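# Press the gauge pin on the magnet-marked post

## Task

Find the post of the checking fixture that has a yellow magnet on it and press that post's gauge pin fully in, keeping it there for about one second (it may spring back afterwards). Do not disturb the other three pins, and do not move the magnet.

## Robot and tools

Robot: two UR20-style arms, left_arm and right_arm, each carrying a Robotiq 2F-85 two-finger gripper and a wrist camera (cam_left_wrist and cam_right_wrist, both 896x504). No fixed cameras exist.

Frames. Scene frame: origin at table-top height halfway between the nominal bases, +z up, +x out over the table, left_arm on the +y side. Calibrated bases: left_arm at (+0.060, +0.928, 0) m, right_arm at (-0.064, -0.817, 0) m, each turned only slightly about z. Reported hand positions, orientations (quat wxyz) and velocities are in that arm's own base frame. Motion offsets, however, run along the axes of the arm's current Hand target. On the gripper, fingers point along +z and close along y; end_effector_position is the spot between the pads when shut (fingertips about 19 mm past it closed, 6 mm open). A camera block sticks out about 10 cm toward the gripper's +x and rotates with it.

execute_actions(actions, cameras). actions is a list of actions; each action is a list of 1 to 15 rows, one row per 1/30 s control step, and a short list repeats its final row until 15 steps (0.5 s) have passed. Every row is a single list of 18 numbers, each in [-1, 1], covering both arms even when one is idle: left dx, dy, dz, rx, ry, rz, left gripper position, force_limit, speed, followed by the same nine for the right arm. The six pose numbers are an offset (not a pose) from that arm's Hand target as it was when the action began, along the Hand target's axes; every row counts from that same start. Scale: 1.0 = 0.6 m for dx/dy/dz and 180 degrees for the rotation vector rx/ry/rz. Sending the same offset again moves further. Six zeros re-request the current Hand target. Gripper position: +1 fully open (85 mm), about -0.8 pads touching, -1 close until blocked. force_limit sets motor push and speed sets closing rate (about 20, 85, 150 mm/s at -1, 0, +1); both begin at +1. A 0 is a real command, so to leave a gripper alone repeat its last three numbers. An empty actions list just returns state and images. cameras: names to return, [] for none, omitted for all.

move(target, speed, blend, stop_force, zero, blocking, cameras). target is one 18-number row laid out as above, or up to 15 such rows; every row is an offset from the Hand targets at the move's start, not from the previous row. Each gripper goes in a straight line. speed: top path speed in m/s, 0.002 to 4.2 (default 0.25), rotation capped at twice that in rad/s; one value or one per target. blend: corner rounding in metres for lists. stop_force: 6 to 120 N, shared by both arms; a path ends when the wrist sensor feels that much push against the motion (relative to its zero). zero: with stop_force, true re-zeros moving arms first; false keeps the old zero. blocking=false returns after 0.5 s but cannot be combined with stop_force. Paths last at least 0.5 s and at most 10 s. Result line "move:" reports done, off_target, moving, held or fault, plus limits=paced (pose clipped) or limits=held (steps withheld). done does not prove nothing was touched or shifted.

wait(seconds 0 to 10): arms hold their last command. stop(): brakes a running move. zoom_image(camera, region=[x0, y0, x1, y1] pixels, max 504x504): closer look at the latest image of a wrist camera. zero_wrist_force(arm): re-zeros that arm's force sensor. read_manual(section): licence text only. finished_scene(scene): ends the current scene, given its number; irreversible.

Results contain per arm: end_effector_position (m), quaternion, velocities (or "within noise" when still), Hand target (the last commanded pose after clipping, from which the next offsets count), Tool commands, joint positions and torques, Wrist force and Wrist torque along the end-effector axes plus a peak-force line, gripper position_measured in counts (3 open, ~78 = 60 mm, 130 = 40 mm, 180 = 20 mm, 230 pads together) and object_status (0 moving, 1 blocked while opening, 2 blocked while closing i.e. gripping, 3 reached target or fully shut). Calls that ran actions also list some intermediate positions.

Control notes. Commanded orientation is limited to 32 degrees from the measured one each step; motion trails commands by about 0.2 s. A gripper may settle short of its Hand target; re-command or add the missing offset. Keep paths away from an arm's own base, which can flip its shoulder posture. A clearance check withholds commands bringing the arms too close, but not always.

Hazards. Arms are stiff: aiming even slightly beyond a firm surface can trigger a fault that freezes the arm for 10 s. Torque faults at 678 N m (shoulder joints), 398 (elbow), 98.4 (wrists); force fault near 150 N (plus or minus 25). For the pin press, approach slowly with a modest stop_force, push just the needed depth, then command the target back off the surface to release. Avoid knocking neighbouring pins or the magnet, avoid arm-to-arm contact, and never let anything fall off the table. Motors warn at 70 °C (MOTOR HOT) and lock at 85 °C; avoid long stretched holds or pushing toward unreachable poses.

Each tool is called after "Call:" by a JSON object that holds its "name" and its "arguments".

## Session

Call:
{"name": "execute_actions", "arguments": {"actions": []}}

Scene clock: 0.00 s.
left_arm: end_effector_position=(+0.6452, +0.5338, +0.3687) position_measured=3 object_status=3 end_effector_quat_wxyz=(+0.054, +0.895, -0.431, +0.101) | right_arm: end_effector_position=(+1.0094, -0.4085, +0.1239) position_measured=3 object_status=3 end_effector_quat_wxyz=(+0.497, -0.362, -0.574, -0.541)
Joint positions: left_arm=[0.541 -1.507 2.094 -2.179 -1.799 -1.706] | right_arm=[2.693 -2.576 -1.22 -2.623 2.507 -0.374]
Joint velocities: within noise
Joint torques (N m): no reading
Motor temperatures (°C): left_arm=[24 36 26 39 35 34] | right_arm=[29 36 36 38 34 39]
Wrist force (N): no reading
Wrist torque (N m): no reading
Wrist force, peak (N): no reading
Hand target: left_arm +0.6452, +0.5338, +0.3687; +0.054, +0.895, -0.431, +0.101 | right_arm +1.0094, -0.4085, +0.1239; +0.497, -0.362, -0.574, -0.541
Tool commands: left_gripper/position=+1.0 left_gripper/force_limit=+1.0 left_gripper/speed=+1.0 right_gripper/position=+1.0 right_gripper/force_limit=+1.0 right_gripper/speed=+1.0

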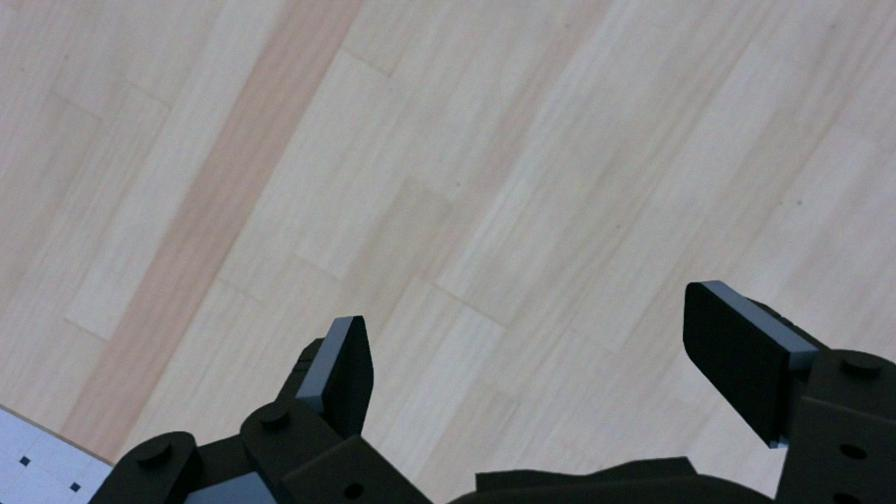

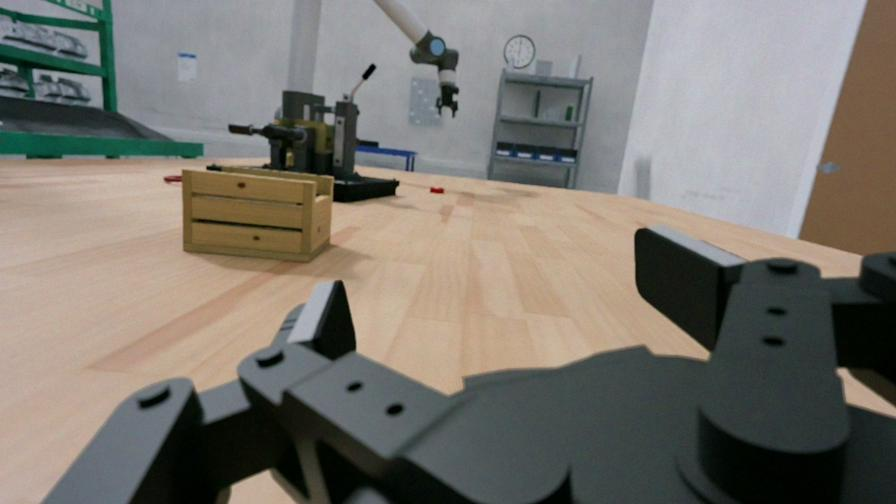

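Call:
{"name": "zoom_image", "arguments": {"camera": "cam_right_wrist", "region": [150, 50, 450, 270]}}

Call:
{"name": "zoom_image", "arguments": {"camera": "cam_left_wrist", "region": [0, 350, 200, 504]}}

Scaled by 1.680 from the camera's 896x504 image, which has a finer 1280x720 frame.

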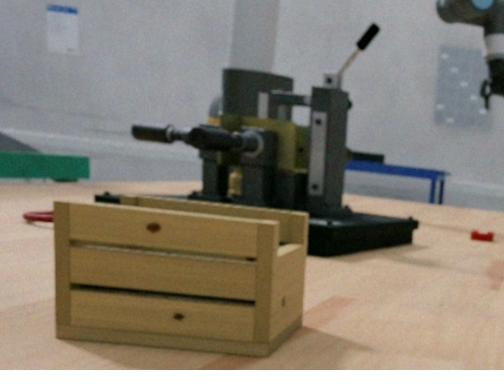

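Scaled by 2.520 from the camera's 896x504 image, which has a finer 1280x720 frame.

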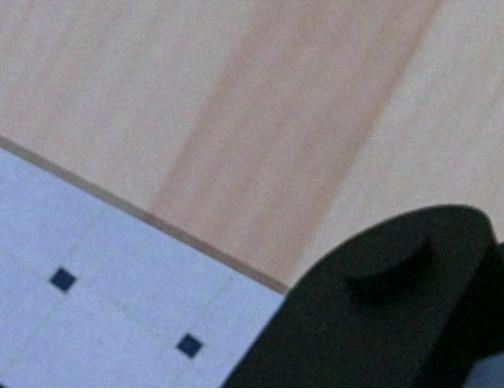

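Call:
{"name": "move", "arguments": {"target": [0.912,0.793,-0.12,0,0,0,1,1,1,0,0,0,0,0,0,1,1,1], "speed": 0.4}}

Scene clock: 3.57 s.
left_arm: end_effector_position=(+0.5965, -0.1654, +0.5673) position_measured=3 object_status=3 end_effector_quat_wxyz=(+0.054, +0.895, -0.431, +0.101) | right_arm: end_effector_position=(+1.0094, -0.4085, +0.1239) position_measured=3 object_status=3 end_effector_quat_wxyz=(+0.497, -0.362, -0.574, -0.541)
Joint positions: left_arm=[-0.553 -1.978 2.208 -2.014 -1.656 -2.806] | right_arm=[2.693 -2.576 -1.22 -2.623 2.507 -0.374]
Joint velocities: within noise
Joint torques (N m): left_arm=[-17.41 20.18 -130.18 -7.24 4.54 -4.16] | right_arm=[0.35 248.23 75.01 -2.75 1.06 0.16]
Motor temperatures (°C): left_arm=[24 36 26 39 35 34] | right_arm=[29 36 36 38 34 39]
Wrist force (N): left_arm=[-0.4 -0.1 0.2] | right_arm=[-0.1 0.2 0.0]
Wrist torque (N m): left_arm=[-0.08 0.05 -0.01] | right_arm=[0.04 0.03 0.00]
Wrist force, peak (N): left_arm=[2.9 3.1 -0.7] | right_arm=[0.0 0.4 0.5]
Hand target: left_arm +0.5965, -0.1656, +0.5674; +0.054, +0.895, -0.431, +0.101 | right_arm +1.0094, -0.4085, +0.1239; +0.497, -0.362, -0.574, -0.541
Off the commanded pose: left_arm 0.000 m, 0 deg | right_arm 0.000 m, 0 deg.
move: done
camera_calibration:
cam_left_wrist: T_world_to_cam=[[-0.854394, -0.519378, -0.0160804, 0.449652], [-0.518453, 0.849977, 0.0935224, 0.420053], [-0.0349055, 0.0882418, -0.995487, 0.726289], [0, 0, 0, 1]] pos_world=[0.627309, -0.187585, 0.690958]

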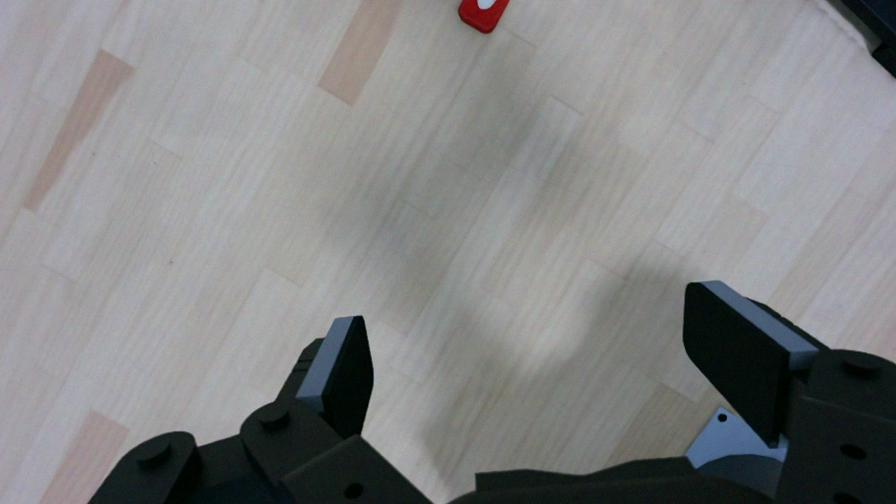

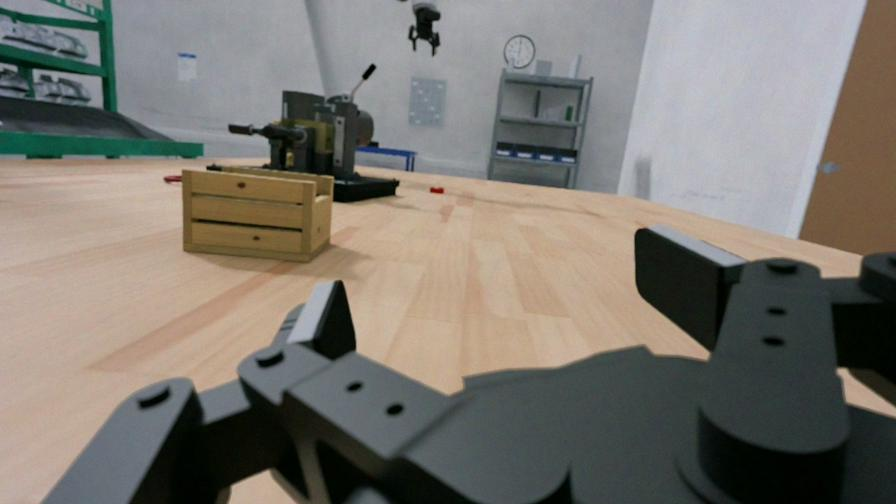

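Call:
{"name": "move", "arguments": {"target": [0.367,0.562,-0.252,0,0,0,1,1,1,0,0,0,0,0,0,1,1,1], "speed": 0.4, "cameras": ["cam_left_wrist"]}}

Scene clock: 5.60 s.
left_arm: end_effector_position=(+0.4466, -0.5153, +0.7676) position_measured=3 object_status=3 end_effector_quat_wxyz=(+0.054, +0.895, -0.431, +0.101) | right_arm: end_effector_position=(+1.0094, -0.4085, +0.1239) position_measured=3 object_status=3 end_effector_quat_wxyz=(+0.497, -0.362, -0.574, -0.541)
Joint positions: left_arm=[-1.185 -1.942 1.913 -1.765 -1.515 -3.423] | right_arm=[2.693 -2.576 -1.22 -2.623 2.507 -0.374]
Joint velocities: within noise
Joint torques (N m): left_arm=[-20.88 11.43 -134.33 -6.98 5.85 -5.23] | right_arm=[-0.4 250.26 73.26 -1.96 1.98 1.11]
Motor temperatures (°C): left_arm=[24 36 26 39 35 34] | right_arm=[29 36 36 38 34 39]
Wrist force (N): left_arm=[0.5 -0.5 -0.1] | right_arm=[0.2 0.1 0.0]
Wrist torque (N m): left_arm=[-0.13 -0.06 0.04] | right_arm=[0.02 -0.03 0.00]
Wrist force, peak (N): left_arm=[-2.5 -3.3 1.6] | right_arm=[0.1 0.5 0.5]
Hand target: left_arm +0.4465, -0.5155, +0.7677; +0.054, +0.895, -0.431, +0.101 | right_arm +1.0094, -0.4085, +0.1239; +0.497, -0.362, -0.574, -0.541
Off the commanded pose: left_arm 0.000 m, 0 deg | right_arm 0.000 m, 0 deg.
move: done
camera_calibration:
cam_left_wrist: T_world_to_cam=[[-0.854395, -0.519376, -0.0160802, 0.143121], [-0.518451, 0.849978, 0.0935224, 0.620935], [-0.0349055, 0.0882418, -0.995487, 0.95122], [0, 0, 0, 1]] pos_world=[0.477409, -0.537385, 0.891158]
Images, in order (width x height): cam_left_wrist 896x504.

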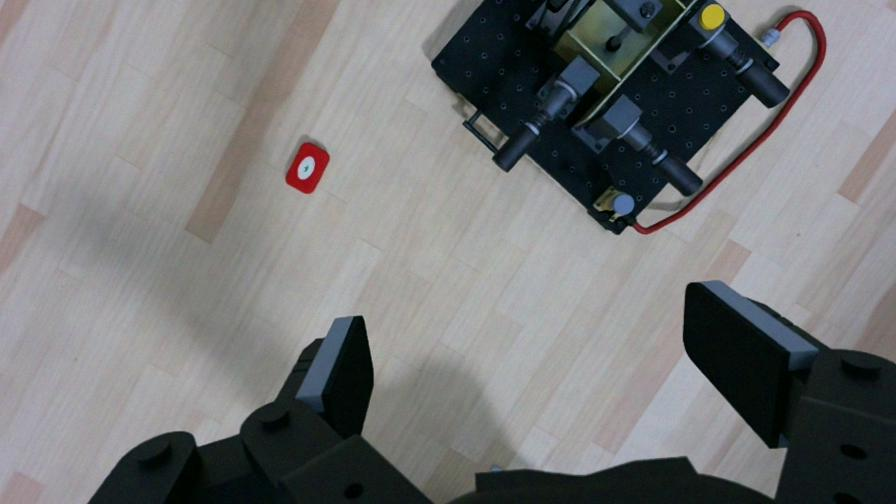

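Call:
{"name": "move", "arguments": {"target": [0.456,0.48,0.111,0,0,0,1,1,1,0,0,0,0,0,0,1,1,1], "speed": 0.4, "cameras": ["cam_left_wrist"]}}

Call:
{"name": "zoom_image", "arguments": {"camera": "cam_left_wrist", "region": [250, 0, 700, 380]}}

Scene clock: 7.70 s.
left_arm: end_effector_position=(+0.3968, -0.9150, +0.7676) position_measured=3 object_status=3 end_effector_quat_wxyz=(+0.054, +0.895, -0.431, +0.101) | right_arm: end_effector_position=(+1.0094, -0.4085, +0.1239) position_measured=3 object_status=3 end_effector_quat_wxyz=(+0.497, -0.362, -0.574, -0.541)
Joint positions: left_arm=[-1.4 -1.551 1.599 -1.825 -1.47 -3.634] | right_arm=[2.693 -2.576 -1.22 -2.623 2.507 -0.374]
Joint velocities: within noise
Joint torques (N m): left_arm=[-14.66 -84.26 -129.93 -7.02 6.34 -4.39] | right_arm=[-0.4 254.9 72.43 -1.98 2.21 2]
Motor temperatures (°C): left_arm=[24 36 26 39 35 34] | right_arm=[29 36 36 38 34 39]
Wrist force (N): left_arm=[0.3 -0.7 -0.1] | right_arm=[0.3 0.2 0.3]
Wrist torque (N m): left_arm=[-0.05 -0.02 0.06] | right_arm=[0.03 -0.06 -0.01]
Wrist force, peak (N): left_arm=[-2.6 -3.7 -1.2] | right_arm=[0.2 0.4 0.5]
Hand target: left_arm +0.3968, -0.9152, +0.7676; +0.054, +0.895, -0.431, +0.101 | right_arm +1.0094, -0.4085, +0.1239; +0.497, -0.362, -0.574, -0.541
Off the commanded pose: left_arm 0.000 m, 0 deg | right_arm 0.000 m, 0 deg.
move: done
camera_calibration:
cam_left_wrist: T_world_to_cam=[[-0.854391, -0.519383, -0.0160287, -0.107076], [-0.518456, 0.849984, 0.0934379, 0.934936], [-0.0349059, 0.0881427, -0.995496, 0.984667], [0, 0, 0, 1]] pos_world=[0.427609, -0.937085, 0.891158]
Images, in order (width x height): cam_left_wrist 896x504.

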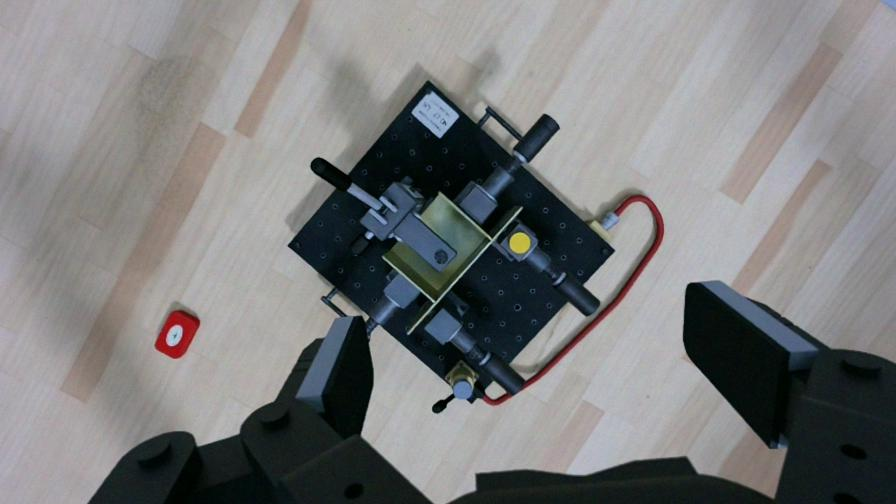

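Scaled by 1.120 from the camera's 896x504 image, which has a finer 1280x720 frame.

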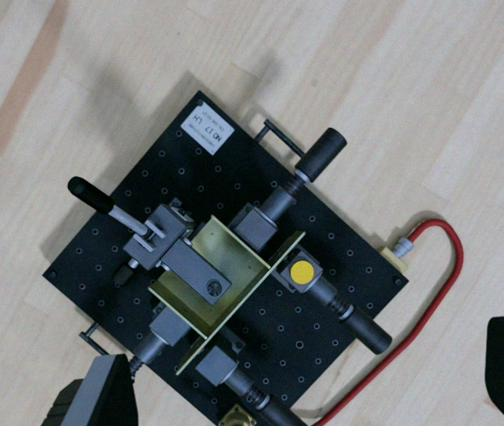

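Call:
{"name": "zoom_image", "arguments": {"camera": "cam_left_wrist", "region": [460, 180, 660, 340]}}

Call:
{"name": "zoom_image", "arguments": {"camera": "cam_left_wrist", "region": [360, 250, 560, 410]}}

Call:
{"name": "zoom_image", "arguments": {"camera": "cam_left_wrist", "region": [380, 80, 580, 240]}}

Scaled by 2.520 from the camera's 896x504 image, which has a finer 1280x720 frame.

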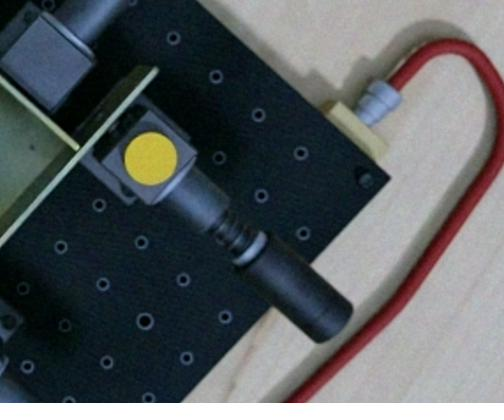

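Scaled by 2.520 from the camera's 896x504 image, which has a finer 1280x720 frame.

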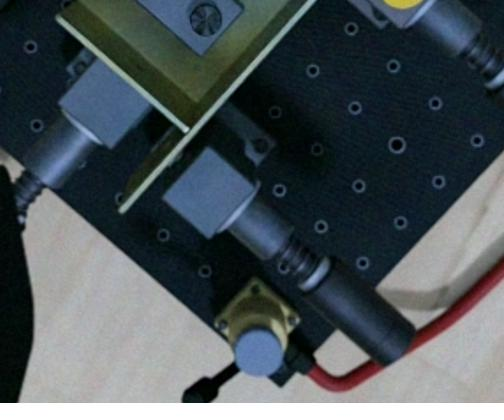

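Scaled by 2.520 from the camera's 896x504 image, which has a finer 1280x720 frame.

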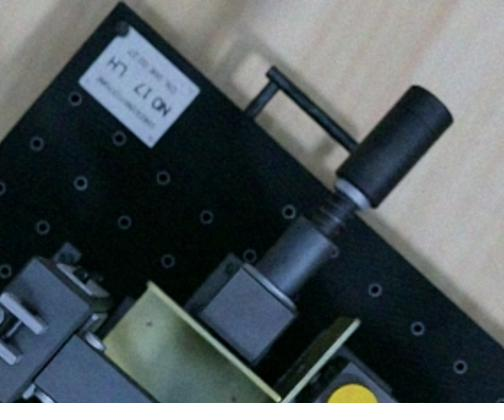

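Call:
{"name": "move", "arguments": {"target": [-0.5298,0.3635,0.9088,0.0288,-0.0688,-0.2237,-0.85,-1,0,0,0,0,0,0,0,1,1,1], "speed": 0.35}}

Scene clock: 13.70 s.
left_arm: end_effector_position=(+0.1059, -0.9092, +0.1667) position_measured=232 object_status=3 end_effector_quat_wxyz=(+0.000, +0.995, -0.095, +0.000) | right_arm: end_effector_position=(+1.0094, -0.4085, +0.1239) position_measured=3 object_status=3 end_effector_quat_wxyz=(+0.497, -0.362, -0.574, -0.541)
Joint positions: left_arm=[-1.676 -1.263 2.128 -2.435 -1.571 -4.627] | right_arm=[2.693 -2.576 -1.22 -2.623 2.507 -0.374]
Joint velocities: within noise
Joint torques (N m): left_arm=[-22.55 -112.91 -52.16 -12.52 -5.48 -3.42] | right_arm=[-3.8 255.38 75.01 -1.03 3.29 2.16]
Motor temperatures (°C): left_arm=[24 36 26 39 35 34] | right_arm=[29 36 36 37 34 39]
Wrist force (N): left_arm=[-0.4 -0.2 0.0] | right_arm=[0.2 0.3 0.3]
Wrist torque (N m): left_arm=[-0.13 -0.02 0.03] | right_arm=[0.05 -0.03 0.00]
Wrist force, peak (N): left_arm=[1.9 -2.2 -3.3] | right_arm=[0.3 0.7 0.4]
Hand target: left_arm +0.1059, -0.9092, +0.1665; +0.000, +0.995, -0.095, +0.000 | right_arm +1.0094, -0.4085, +0.1239; +0.497, -0.362, -0.574, -0.541
Off the commanded pose: left_arm 0.000 m, 0 deg | right_arm 0.000 m, 0 deg.
move: done
camera_calibration:
cam_left_wrist: T_world_to_cam=[[-0.314676, -0.949194, 0.00318968, -0.813319], [-0.900119, 0.29947, 0.316391, 0.338107], [-0.301271, 0.0966895, -0.948624, 0.404011], [0, 0, 0, 1]] pos_world=[0.170122, -0.912314, 0.278875]

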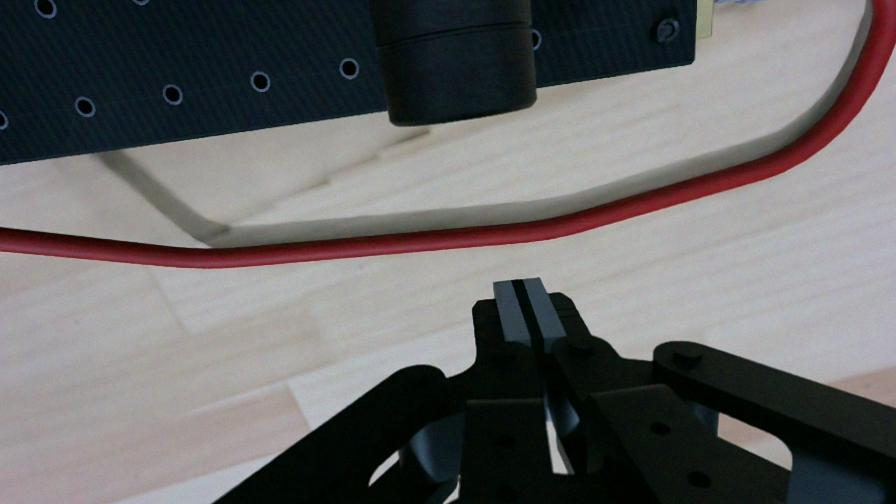

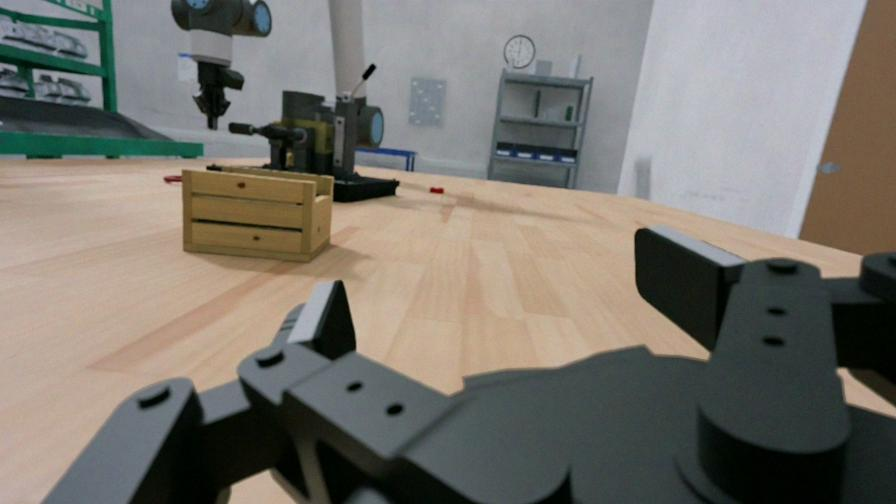

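Call:
{"name": "move", "arguments": {"target": [0.05,-0.0183,0.0,0,0,0,-0.85,-1,0,0,0,0,0,0,0,1,1,1], "speed": 0.2, "cameras": ["cam_left_wrist"]}}

Scene clock: 15.23 s.
left_arm: end_effector_position=(+0.1372, -0.9041, +0.1665) position_measured=232 object_status=3 end_effector_quat_wxyz=(+0.000, +0.995, -0.095, +0.000) | right_arm: end_effector_position=(+1.0094, -0.4085, +0.1239) position_measured=3 object_status=3 end_effector_quat_wxyz=(+0.497, -0.362, -0.574, -0.541)
Joint positions: left_arm=[-1.642 -1.264 2.129 -2.435 -1.571 -4.592] | right_arm=[2.693 -2.576 -1.22 -2.623 2.507 -0.374]
Joint velocities: within noise
Joint torques (N m): left_arm=[17.1 -158.94 -60.91 -12.01 3.09 2.74] | right_arm=[-3.56 254.72 76.25 -0.36 3.15 3.75]
Motor temperatures (°C): left_arm=[24 36 26 39 35 34] | right_arm=[29 36 36 37 34 39]
Wrist force (N): left_arm=[0.1 -0.2 0.2] | right_arm=[0.0 0.3 0.4]
Wrist torque (N m): left_arm=[-0.14 -0.10 0.04] | right_arm=[0.05 0.00 0.00]
Wrist force, peak (N): left_arm=[-1.1 0.3 -0.2] | right_arm=[0.2 0.7 0.1]
Hand target: left_arm +0.1374, -0.9041, +0.1665; +0.000, +0.995, -0.095, +0.000 | right_arm +1.0094, -0.4085, +0.1239; +0.497, -0.362, -0.574, -0.541
Off the commanded pose: left_arm 0.000 m, 0 deg | right_arm 0.000 m, 0 deg.
move: done
camera_calibration:
cam_left_wrist: T_world_to_cam=[[-0.314591, -0.949222, 0.00315844, -0.798662], [-0.900149, 0.29938, 0.316391, 0.364741], [-0.301271, 0.0966906, -0.948624, 0.412759], [0, 0, 0, 1]] pos_world=[0.201422, -0.907214, 0.278675]
Images, in order (width x height): cam_left_wrist 896x504.

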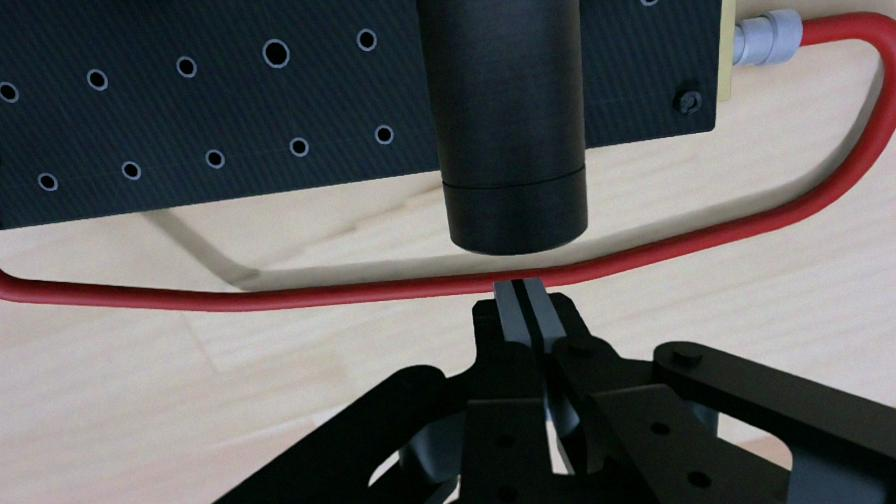

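Call:
{"name": "move", "arguments": {"target": [0.1,0,0,0,0,0,-0.85,-1,0,0,0,0,0,0,0,1,1,1], "speed": 0.02, "stop_force": 25, "cameras": ["cam_left_wrist"]}}

Scene clock: 18.77 s.
left_arm: end_effector_position=(+0.1738, -0.9111, +0.1665) position_measured=232 object_status=3 end_effector_quat_wxyz=(+0.000, +0.995, -0.095, +0.000) | right_arm: end_effector_position=(+1.0094, -0.4085, +0.1239) position_measured=3 object_status=3 end_effector_quat_wxyz=(+0.497, -0.362, -0.574, -0.541)
Joint positions: left_arm=[-1.601 -1.252 2.111 -2.429 -1.571 -4.551] | right_arm=[2.693 -2.576 -1.22 -2.623 2.507 -0.374]
Joint velocities: within noise
Joint torques (N m): left_arm=[3.7 -169.31 -57.05 -10.72 10.6 -3.9] | right_arm=[-0.4 256.82 73.53 -1.05 3.52 4.06]
Motor temperatures (°C): left_arm=[24 36 26 39 35 34] | right_arm=[29 36 36 37 34 39]
Wrist force (N): left_arm=[-28.6 5.5 5.6] | right_arm=[0.1 0.0 0.4]
Wrist torque (N m): left_arm=[-0.14 0.01 -0.02] | right_arm=[0.00 -0.01 0.00]
Wrist force, peak (N): left_arm=[-90.0 -10.7 -15.4] | right_arm=[0.2 0.5 0.7]
Hand target: left_arm +0.1738, -0.9111, +0.1665; +0.000, +0.995, -0.095, +0.000 (not the last commanded pose) | right_arm +1.0094, -0.4085, +0.1239; +0.497, -0.362, -0.574, -0.541
Off the commanded pose: left_arm 0.023 m, 0 deg | right_arm 0.000 m, 0 deg.
move: contact (left_arm)
camera_calibration:
cam_left_wrist: T_world_to_cam=[[-0.314574, -0.949228, 0.00311882, -0.793918], [-0.900185, 0.29936, 0.316306, 0.399737], [-0.30118, 0.096694, -0.948652, 0.424431], [0, 0, 0, 1]] pos_world=[0.237922, -0.914314, 0.278675]
Images, in order (width x height): cam_left_wrist 896x504.

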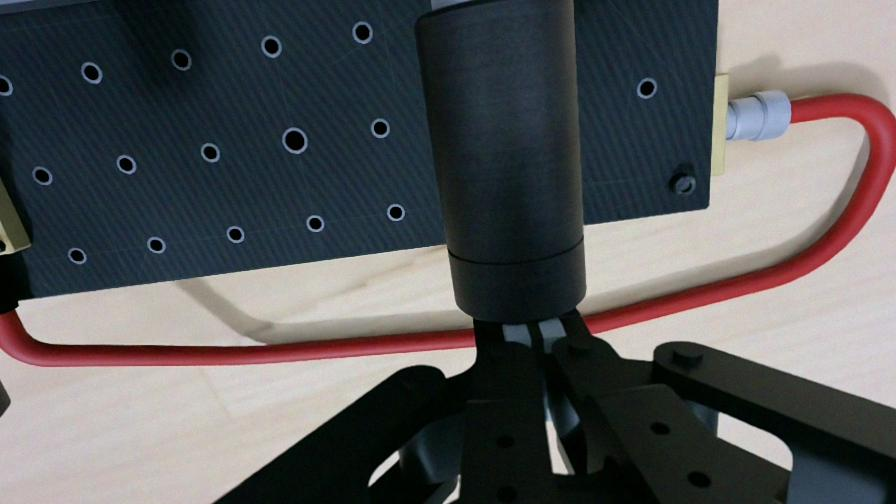

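Call:
{"name": "move", "arguments": {"target": [-0.00833,0,0,0,0,0,-0.85,-1,0,0,0,0,0,0,0,1,1,1], "speed": 0.05, "cameras": ["cam_left_wrist"]}}

Call:
{"name": "move", "arguments": {"target": [-0.00833,0,0,0,0,0,-0.85,-1,0,0,0,0,0,0,0,1,1,1], "speed": 0.05, "cameras": ["cam_left_wrist"]}}

Call:
{"name": "move", "arguments": {"target": [-0.00833,0,0,0,0,0,-0.85,-1,0,0,0,0,0,0,0,1,1,1], "speed": 0.05, "cameras": ["cam_left_wrist"]}}

Scene clock: 19.97 s.
left_arm: end_effector_position=(+0.1690, -0.9102, +0.1665) position_measured=232 object_status=3 end_effector_quat_wxyz=(+0.000, +0.995, -0.095, +0.000) | right_arm: end_effector_position=(+1.0094, -0.4085, +0.1239) position_measured=3 object_status=3 end_effector_quat_wxyz=(+0.497, -0.362, -0.574, -0.541)
Joint positions: left_arm=[-1.606 -1.254 2.113 -2.43 -1.571 -4.557] | right_arm=[2.693 -2.576 -1.22 -2.623 2.507 -0.374]
Joint velocities: within noise
Joint torques (N m): left_arm=[0.1 -170.66 -45.4 -12.7 2.16 -2.66] | right_arm=[2.77 251.98 77.02 -0.48 3.8 4.16]
Motor temperatures (°C): left_arm=[24 36 26 39 35 34] | right_arm=[29 36 36 37 34 39]
Wrist force (N): left_arm=[-12.1 7.2 -0.2] | right_arm=[0.1 0.2 0.5]
Wrist torque (N m): left_arm=[0.72 0.36 0.05] | right_arm=[0.04 -0.02 -0.01]
Wrist force, peak (N): left_arm=[-28.6 6.0 5.8] | right_arm=[0.0 0.5 0.3]
Hand target: left_arm +0.1689, -0.9102, +0.1665; +0.000, +0.995, -0.095, +0.000 | right_arm +1.0094, -0.4085, +0.1239; +0.497, -0.362, -0.574, -0.541
Off the commanded pose: left_arm 0.000 m, 0 deg | right_arm 0.000 m, 0 deg.
move: done
camera_calibration:
cam_left_wrist: T_world_to_cam=[[-0.314564, -0.949231, 0.00314853, -0.794492], [-0.900159, 0.299351, 0.316391, 0.395078], [-0.301271, 0.096691, -0.948624, 0.4229], [0, 0, 0, 1]] pos_world=[0.233122, -0.913314, 0.278675]
Images, in order (width x height): cam_left_wrist 896x504.

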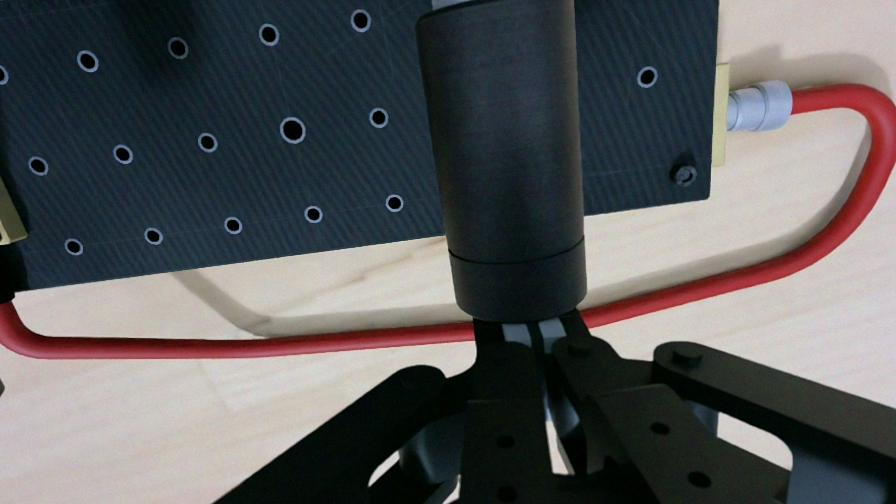

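Scene clock: 20.67 s.
left_arm: end_effector_position=(+0.1641, -0.9092, +0.1665) position_measured=232 object_status=3 end_effector_quat_wxyz=(+0.000, +0.995, -0.095, +0.000) | right_arm: end_effector_position=(+1.0094, -0.4085, +0.1239) position_measured=3 object_status=3 end_effector_quat_wxyz=(+0.497, -0.362, -0.574, -0.541)
Joint positions: left_arm=[-1.612 -1.255 2.116 -2.43 -1.571 -4.562] | right_arm=[2.693 -2.576 -1.22 -2.623 2.507 -0.374]
Joint velocities: within noise
Joint torques (N m): left_arm=[-8.27 -164.87 -52.01 -12.78 -0.61 -2.47] | right_arm=[-5.44 252.53 74.28 -0.83 3.97 3.78]
Motor temperatures (°C): left_arm=[24 36 26 39 35 34] | right_arm=[29 36 36 37 34 39]
Wrist force (N): left_arm=[-10.9 6.7 0.2] | right_arm=[0.0 0.5 0.3]
Wrist torque (N m): left_arm=[0.72 0.40 0.04] | right_arm=[0.09 -0.01 0.00]
Wrist force, peak (N): left_arm=[-12.4 7.4 -0.6] | right_arm=[0.4 0.6 0.3]
Hand target: left_arm +0.1639, -0.9092, +0.1665; +0.000, +0.995, -0.095, +0.000 | right_arm +1.0094, -0.4085, +0.1239; +0.497, -0.362, -0.574, -0.541
Off the commanded pose: left_arm 0.000 m, 0 deg | right_arm 0.000 m, 0 deg.
move: done
camera_calibration:
cam_left_wrist: T_world_to_cam=[[-0.314591, -0.949222, 0.00315844, -0.795167], [-0.900149, 0.29938, 0.316391, 0.390422], [-0.301271, 0.0966906, -0.948624, 0.421336], [0, 0, 0, 1]] pos_world=[0.228222, -0.912414, 0.278675]
Images, in order (width x height): cam_left_wrist 896x504.

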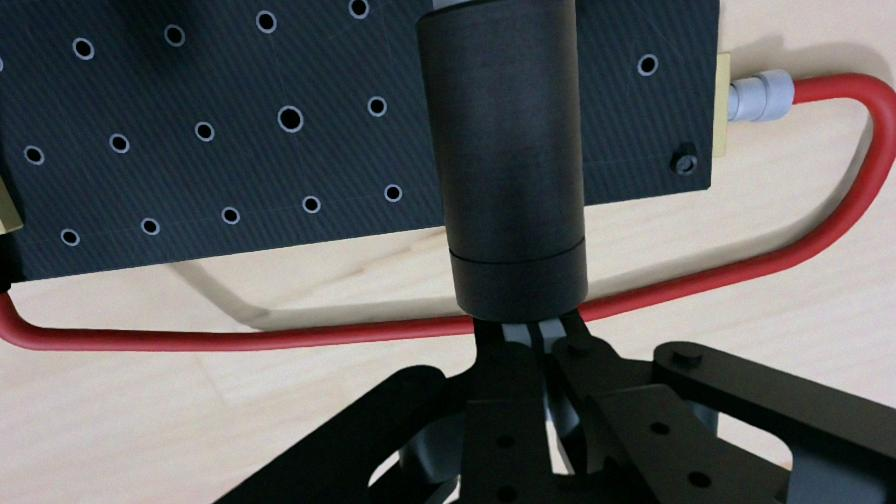

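Scene clock: 21.37 s.
left_arm: end_effector_position=(+0.1592, -0.9083, +0.1665) position_measured=232 object_status=3 end_effector_quat_wxyz=(+0.000, +0.995, -0.095, +0.000) | right_arm: end_effector_position=(+1.0094, -0.4085, +0.1239) position_measured=3 object_status=3 end_effector_quat_wxyz=(+0.497, -0.362, -0.574, -0.541)
Joint positions: left_arm=[-1.617 -1.257 2.118 -2.431 -1.571 -4.568] | right_arm=[2.693 -2.576 -1.22 -2.623 2.507 -0.374]
Joint velocities: within noise
Joint torques (N m): left_arm=[-15.29 -165.07 -52.05 -12.81 -0.66 -4.45] | right_arm=[-1.36 253.04 77.52 -1.14 2.96 3.2]
Motor temperatures (°C): left_arm=[24 36 26 39 35 34] | right_arm=[29 36 36 37 34 39]
Wrist force (N): left_arm=[-9.4 6.5 0.3] | right_arm=[0.2 0.4 0.4]
Wrist torque (N m): left_arm=[0.74 0.39 0.04] | right_arm=[0.08 -0.04 0.00]
Wrist force, peak (N): left_arm=[-10.8 6.8 0.3] | right_arm=[0.2 0.4 0.4]
Hand target: left_arm +0.1590, -0.9083, +0.1665; +0.000, +0.995, -0.095, +0.000 | right_arm +1.0094, -0.4085, +0.1239; +0.497, -0.362, -0.574, -0.541
Off the commanded pose: left_arm 0.000 m, 0 deg | right_arm 0.000 m, 0 deg.
move: done
camera_calibration:
cam_left_wrist: T_world_to_cam=[[-0.314591, -0.949222, 0.00315844, -0.79576], [-0.900149, 0.29938, 0.316391, 0.385712], [-0.301271, 0.0966906, -0.948624, 0.419763], [0, 0, 0, 1]] pos_world=[0.223322, -0.911414, 0.278675]
Images, in order (width x height): cam_left_wrist 896x504.

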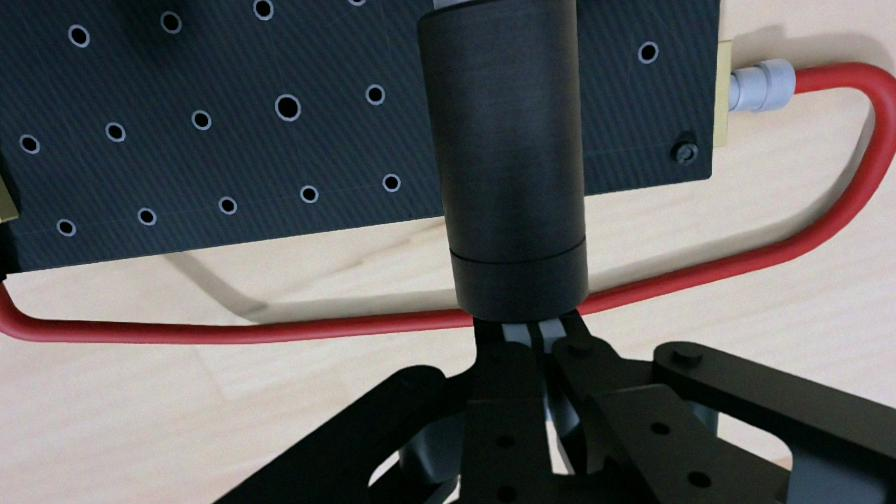

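Call:
{"name": "move", "arguments": {"target": [-0.00667,0,0,0,0,0,-0.85,-1,0,0,0,0,0,0,0,1,1,1], "speed": 0.05, "cameras": []}}

Call:
{"name": "move", "arguments": {"target": [-0.00667,0,0,0,0,0,-0.85,-1,0,0,0,0,0,0,0,1,1,1], "speed": 0.05, "cameras": []}}

Call:
{"name": "move", "arguments": {"target": [-0.00667,0,0,0,0,0,-0.85,-1,0,0,0,0,0,0,0,1,1,1], "speed": 0.05, "cameras": ["cam_left_wrist"]}}

Scene clock: 22.37 s.
left_arm: end_effector_position=(+0.1552, -0.9075, +0.1665) position_measured=232 object_status=3 end_effector_quat_wxyz=(+0.000, +0.995, -0.095, +0.000) | right_arm: end_effector_position=(+1.0094, -0.4085, +0.1239) position_measured=3 object_status=3 end_effector_quat_wxyz=(+0.497, -0.362, -0.574, -0.541)
Joint positions: left_arm=[-1.621 -1.258 2.12 -2.432 -1.571 -4.572] | right_arm=[2.693 -2.576 -1.22 -2.623 2.507 -0.374]
Joint velocities: within noise
Joint torques (N m): left_arm=[-17.62 -161.27 -52.79 -13 -0.26 -4.49] | right_arm=[-3.98 251.86 74.51 -0.99 3.72 4.06]
Motor temperatures (°C): left_arm=[24 36 26 39 35 34] | right_arm=[29 36 36 37 34 39]
Wrist force (N): left_arm=[-7.8 6.1 0.0] | right_arm=[0.3 0.2 0.3]
Wrist torque (N m): left_arm=[0.71 0.32 0.05] | right_arm=[0.04 -0.06 0.00]
Wrist force, peak (N): left_arm=[-9.5 6.4 -0.4] | right_arm=[-0.3 -0.1 0.5]
Hand target: left_arm +0.1551, -0.9075, +0.1665; +0.000, +0.995, -0.095, +0.000 | right_arm +1.0094, -0.4085, +0.1239; +0.497, -0.362, -0.574, -0.541
Off the commanded pose: left_arm 0.000 m, 0 deg | right_arm 0.000 m, 0 deg.
move: done
No camera images: "cameras" was empty.

Scene clock: 23.07 s.
left_arm: end_effector_position=(+0.1513, -0.9068, +0.1665) position_measured=232 object_status=3 end_effector_quat_wxyz=(+0.000, +0.995, -0.095, +0.000) | right_arm: end_effector_position=(+1.0094, -0.4085, +0.1239) position_measured=3 object_status=3 end_effector_quat_wxyz=(+0.497, -0.362, -0.574, -0.541)
Joint positions: left_arm=[-1.626 -1.259 2.122 -2.433 -1.571 -4.577] | right_arm=[2.693 -2.576 -1.22 -2.623 2.507 -0.374]
Joint velocities: within noise
Joint torques (N m): left_arm=[-21.44 -166.69 -51.37 -13.12 -0.81 -3.93] | right_arm=[-2.56 255.88 74.84 -0.66 3.16 3.68]
Motor temperatures (°C): left_arm=[24 36 26 39 35 34] | right_arm=[29 36 36 37 34 39]
Wrist force (N): left_arm=[-2.3 4.5 -0.1] | right_arm=[0.2 0.2 0.0]
Wrist torque (N m): left_arm=[0.70 0.32 0.06] | right_arm=[0.04 -0.04 0.00]
Wrist force, peak (N): left_arm=[-8.1 6.1 0.2] | right_arm=[-0.1 0.5 0.4]
Hand target: left_arm +0.1512, -0.9067, +0.1665; +0.000, +0.995, -0.095, +0.000 | right_arm +1.0094, -0.4085, +0.1239; +0.497, -0.362, -0.574, -0.541
Off the commanded pose: left_arm 0.000 m, 0 deg | right_arm 0.000 m, 0 deg.
move: done
No camera images: "cameras" was empty.

Scene clock: 23.77 s.
left_arm: end_effector_position=(+0.1473, -0.9060, +0.1665) position_measured=232 object_status=3 end_effector_quat_wxyz=(+0.000, +0.995, -0.095, +0.000) | right_arm: end_effector_position=(+1.0094, -0.4085, +0.1239) position_measured=3 object_status=3 end_effector_quat_wxyz=(+0.497, -0.362, -0.574, -0.541)
Joint positions: left_arm=[-1.63 -1.261 2.124 -2.434 -1.571 -4.581] | right_arm=[2.693 -2.576 -1.22 -2.623 2.507 -0.374]
Joint velocities: within noise
Joint torques (N m): left_arm=[-18.23 -169.38 -52.5 -12.44 -1.94 -4.43] | right_arm=[-0.24 256.28 75.08 -0.3 3.88 3.93]
Motor temperatures (°C): left_arm=[24 36 26 39 35 34] | right_arm=[29 36 36 37 34 39]
Wrist force (N): left_arm=[-2.6 4.3 -0.4] | right_arm=[-0.1 0.1 0.3]
Wrist torque (N m): left_arm=[0.67 0.38 0.05] | right_arm=[0.01 0.02 0.00]
Wrist force, peak (N): left_arm=[-2.0 4.8 -0.1] | right_arm=[0.1 0.3 0.8]
Hand target: left_arm +0.1472, -0.9060, +0.1665; +0.000, +0.995, -0.095, +0.000 | right_arm +1.0094, -0.4085, +0.1239; +0.497, -0.362, -0.574, -0.541
Off the commanded pose: left_arm 0.000 m, 0 deg | right_arm 0.000 m, 0 deg.
move: done
camera_calibration:
cam_left_wrist: T_world_to_cam=[[-0.314591, -0.949222, 0.00315844, -0.797289], [-0.900149, 0.29938, 0.316391, 0.374401], [-0.301271, 0.0966906, -0.948624, 0.415986], [0, 0, 0, 1]] pos_world=[0.211522, -0.909114, 0.278675]
Images, in order (width x height): cam_left_wrist 896x504.

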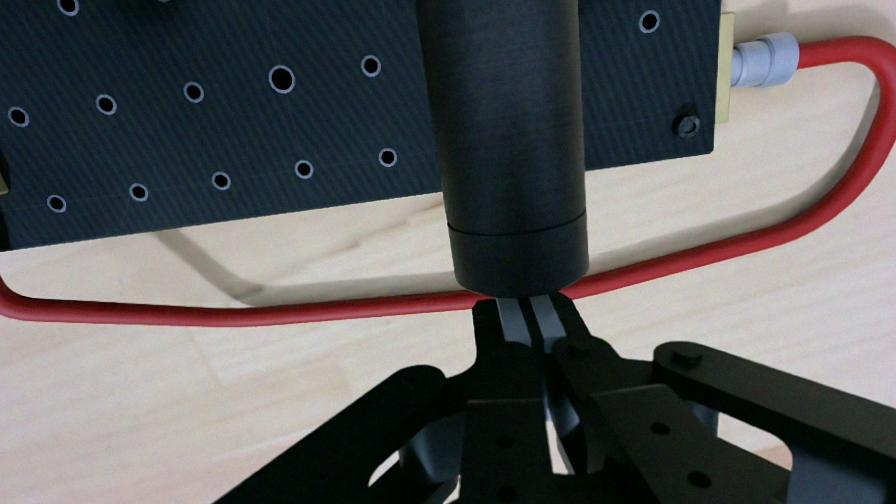

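Call:
{"name": "move", "arguments": {"target": [[0.0333,0,0,0,0,0,-0.85,-1,0,0,0,0,0,0,0,1,1,1],[0.0667,0,0,0,0,0,-0.85,-1,0,0,0,0,0,0,0,1,1,1]], "speed": [0.08,0.012], "stop_force": 20, "cameras": ["cam_left_wrist"]}}

Call:
{"name": "wait", "arguments": {"seconds": 1, "cameras": []}}

Scene clock: 26.57 s.
left_arm: end_effector_position=(+0.1737, -0.9111, +0.1665) position_measured=232 object_status=3 end_effector_quat_wxyz=(+0.000, +0.995, -0.095, +0.000) | right_arm: end_effector_position=(+1.0094, -0.4085, +0.1239) position_measured=3 object_status=3 end_effector_quat_wxyz=(+0.497, -0.362, -0.574, -0.541)
Joint positions: left_arm=[-1.601 -1.252 2.111 -2.429 -1.571 -4.552] | right_arm=[2.693 -2.576 -1.22 -2.623 2.507 -0.374]
Joint velocities: within noise
Joint torques (N m): left_arm=[-5.5 -165.68 -55.65 -11.84 11.51 -4.22] | right_arm=[-4.21 253.34 74.64 -0.49 3.53 3.56]
Motor temperatures (°C): left_arm=[24 36 26 39 35 34] | right_arm=[29 36 36 37 34 39]
Wrist force (N): left_arm=[-24.1 7.4 1.5] | right_arm=[0.0 0.2 0.3]
Wrist torque (N m): left_arm=[0.75 0.40 -0.02] | right_arm=[0.04 0.01 0.00]
Wrist force, peak (N): left_arm=[-61.8 -2.9 -10.0] | right_arm=[0.0 0.6 0.5]
Hand target: left_arm +0.1737, -0.9111, +0.1665; +0.000, +0.995, -0.095, +0.000 (not the last commanded pose) | right_arm +1.0094, -0.4085, +0.1239; +0.497, -0.362, -0.574, -0.541
Off the commanded pose: left_arm 0.013 m, 0 deg | right_arm 0.000 m, 0 deg.
move: contact (left_arm); path passed 1 of 2 targets
camera_calibration:
cam_left_wrist: T_world_to_cam=[[-0.314591, -0.949222, 0.00315844, -0.793824], [-0.900149, 0.29938, 0.316391, 0.399692], [-0.301271, 0.0966906, -0.948624, 0.424432], [0, 0, 0, 1]] pos_world=[0.237922, -0.914214, 0.278675]
Images, in order (width x height): cam_left_wrist 896x504.

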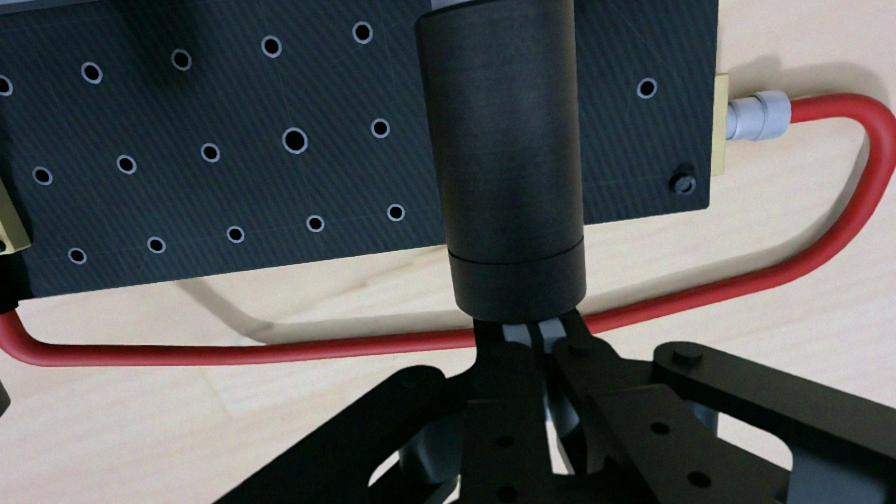

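Scene clock: 27.57 s.
left_arm: end_effector_position=(+0.1737, -0.9111, +0.1665) position_measured=232 object_status=3 end_effector_quat_wxyz=(+0.000, +0.995, -0.095, +0.000) | right_arm: end_effector_position=(+1.0094, -0.4085, +0.1239) position_measured=3 object_status=3 end_effector_quat_wxyz=(+0.497, -0.362, -0.574, -0.541)
Joint positions: left_arm=[-1.601 -1.252 2.111 -2.429 -1.571 -4.552] | right_arm=[2.693 -2.576 -1.22 -2.623 2.507 -0.374]
Joint velocities: within noise
Joint torques (N m): left_arm=[2.23 -169.78 -58.39 -6.66 6.52 -3.92] | right_arm=[-9.4 254.7 74.13 -0.27 3.27 4]
Motor temperatures (°C): left_arm=[24 36 26 39 35 34] | right_arm=[29 36 36 37 34 39]
Wrist force (N): left_arm=[-23.3 9.6 2.7] | right_arm=[0.4 0.3 0.3]
Wrist torque (N m): left_arm=[0.72 0.45 0.02] | right_arm=[0.05 -0.07 -0.01]
Wrist force, peak (N): left_arm=[-23.7 8.8 2.9] | right_arm=[-0.1 0.5 0.5]
Hand target: left_arm +0.1737, -0.9111, +0.1665; +0.000, +0.995, -0.095, +0.000 (not the last commanded pose) | right_arm +1.0094, -0.4085, +0.1239; +0.497, -0.362, -0.574, -0.541
Tool commands: left_gripper/position=-0.85 left_gripper/force_limit=-1.0 left_gripper/speed=+0.0 right_gripper/position=+1.0 right_gripper/force_limit=+1.0 right_gripper/speed=+1.0
Off the commanded pose: left_arm 0.013 m, 0 deg | right_arm 0.000 m, 0 deg.
wait: 1.00 s; at rest by 0.17 s
No camera images: "cameras" was empty.

Call:
{"name": "move", "arguments": {"target": [[-0.12,0,0,0,0,0,-0.85,-1,0,0,0,0,0,0,0,1,1,1],[-0.12,-0.6,-0.6,0,0,0,-0.85,-1,0,0,0,0,0,0,0,1,1,1]], "speed": 0.3}}

Scene clock: 30.87 s.
left_arm: end_effector_position=(+0.1713, -0.5443, +0.5266) position_measured=232 object_status=3 end_effector_quat_wxyz=(+0.000, +0.995, -0.095, +0.000) | right_arm: end_effector_position=(+1.0094, -0.4085, +0.1239) position_measured=3 object_status=3 end_effector_quat_wxyz=(+0.497, -0.362, -0.574, -0.541)
Joint positions: left_arm=[-1.626 -1.969 2.201 -1.802 -1.571 -4.576] | right_arm=[2.693 -2.576 -1.22 -2.623 2.507 -0.374]
Joint velocities: within noise
Joint torques (N m): left_arm=[18.34 -25.05 -130.5 -6.48 6.04 2.59] | right_arm=[-7.22 256.72 76.26 -0.59 3.33 3.55]
Motor temperatures (°C): left_arm=[24 36 26 39 35 34] | right_arm=[28 36 36 37 34 39]
Wrist force (N): left_arm=[-3.0 7.4 -1.2] | right_arm=[0.0 0.4 -0.2]
Wrist torque (N m): left_arm=[1.26 0.45 0.06] | right_arm=[0.07 -0.01 0.00]
Wrist force, peak (N): left_arm=[-23.2 10.2 2.6] | right_arm=[0.3 0.4 0.6]
Hand target: left_arm +0.1713, -0.5442, +0.5268; +0.000, +0.995, -0.095, +0.000 | right_arm +1.0094, -0.4085, +0.1239; +0.497, -0.362, -0.574, -0.541
Off the commanded pose: left_arm 0.000 m, 0 deg | right_arm 0.000 m, 0 deg.
move: done
camera_calibration:
cam_left_wrist: T_world_to_cam=[[-0.314611, -0.949216, 0.00309885, -0.447622], [-0.900103, 0.299366, 0.316535, 0.173617], [-0.301388, 0.0967962, -0.948576, 0.729877], [0, 0, 0, 1]] pos_world=[0.235422, -0.547514, 0.638775]

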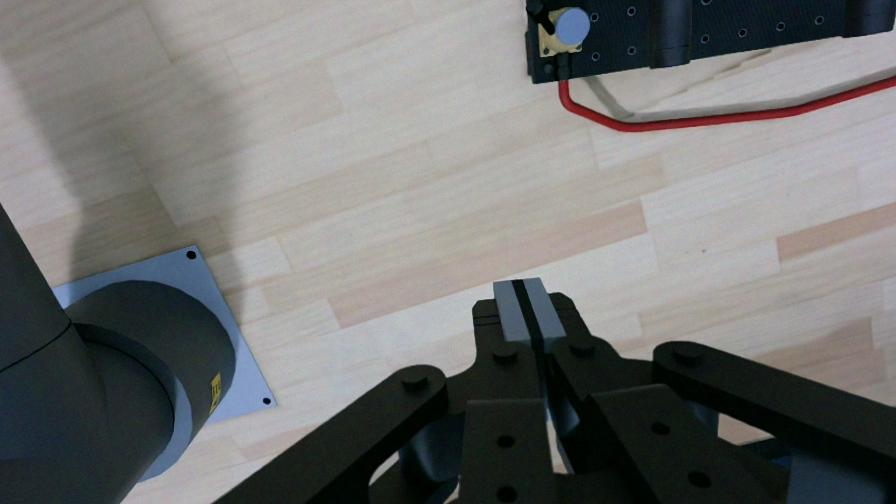

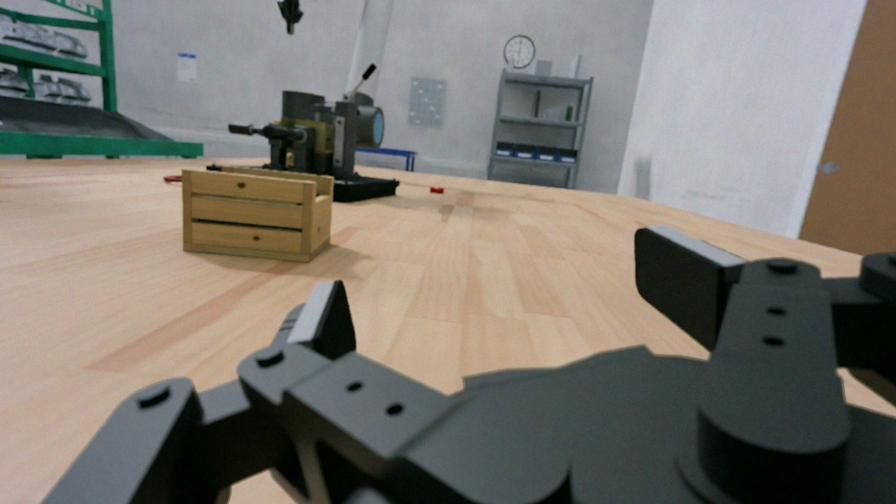

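Call:
{"name": "finished_scene", "arguments": {"scene": 1}}

The scene is finished: the task was done.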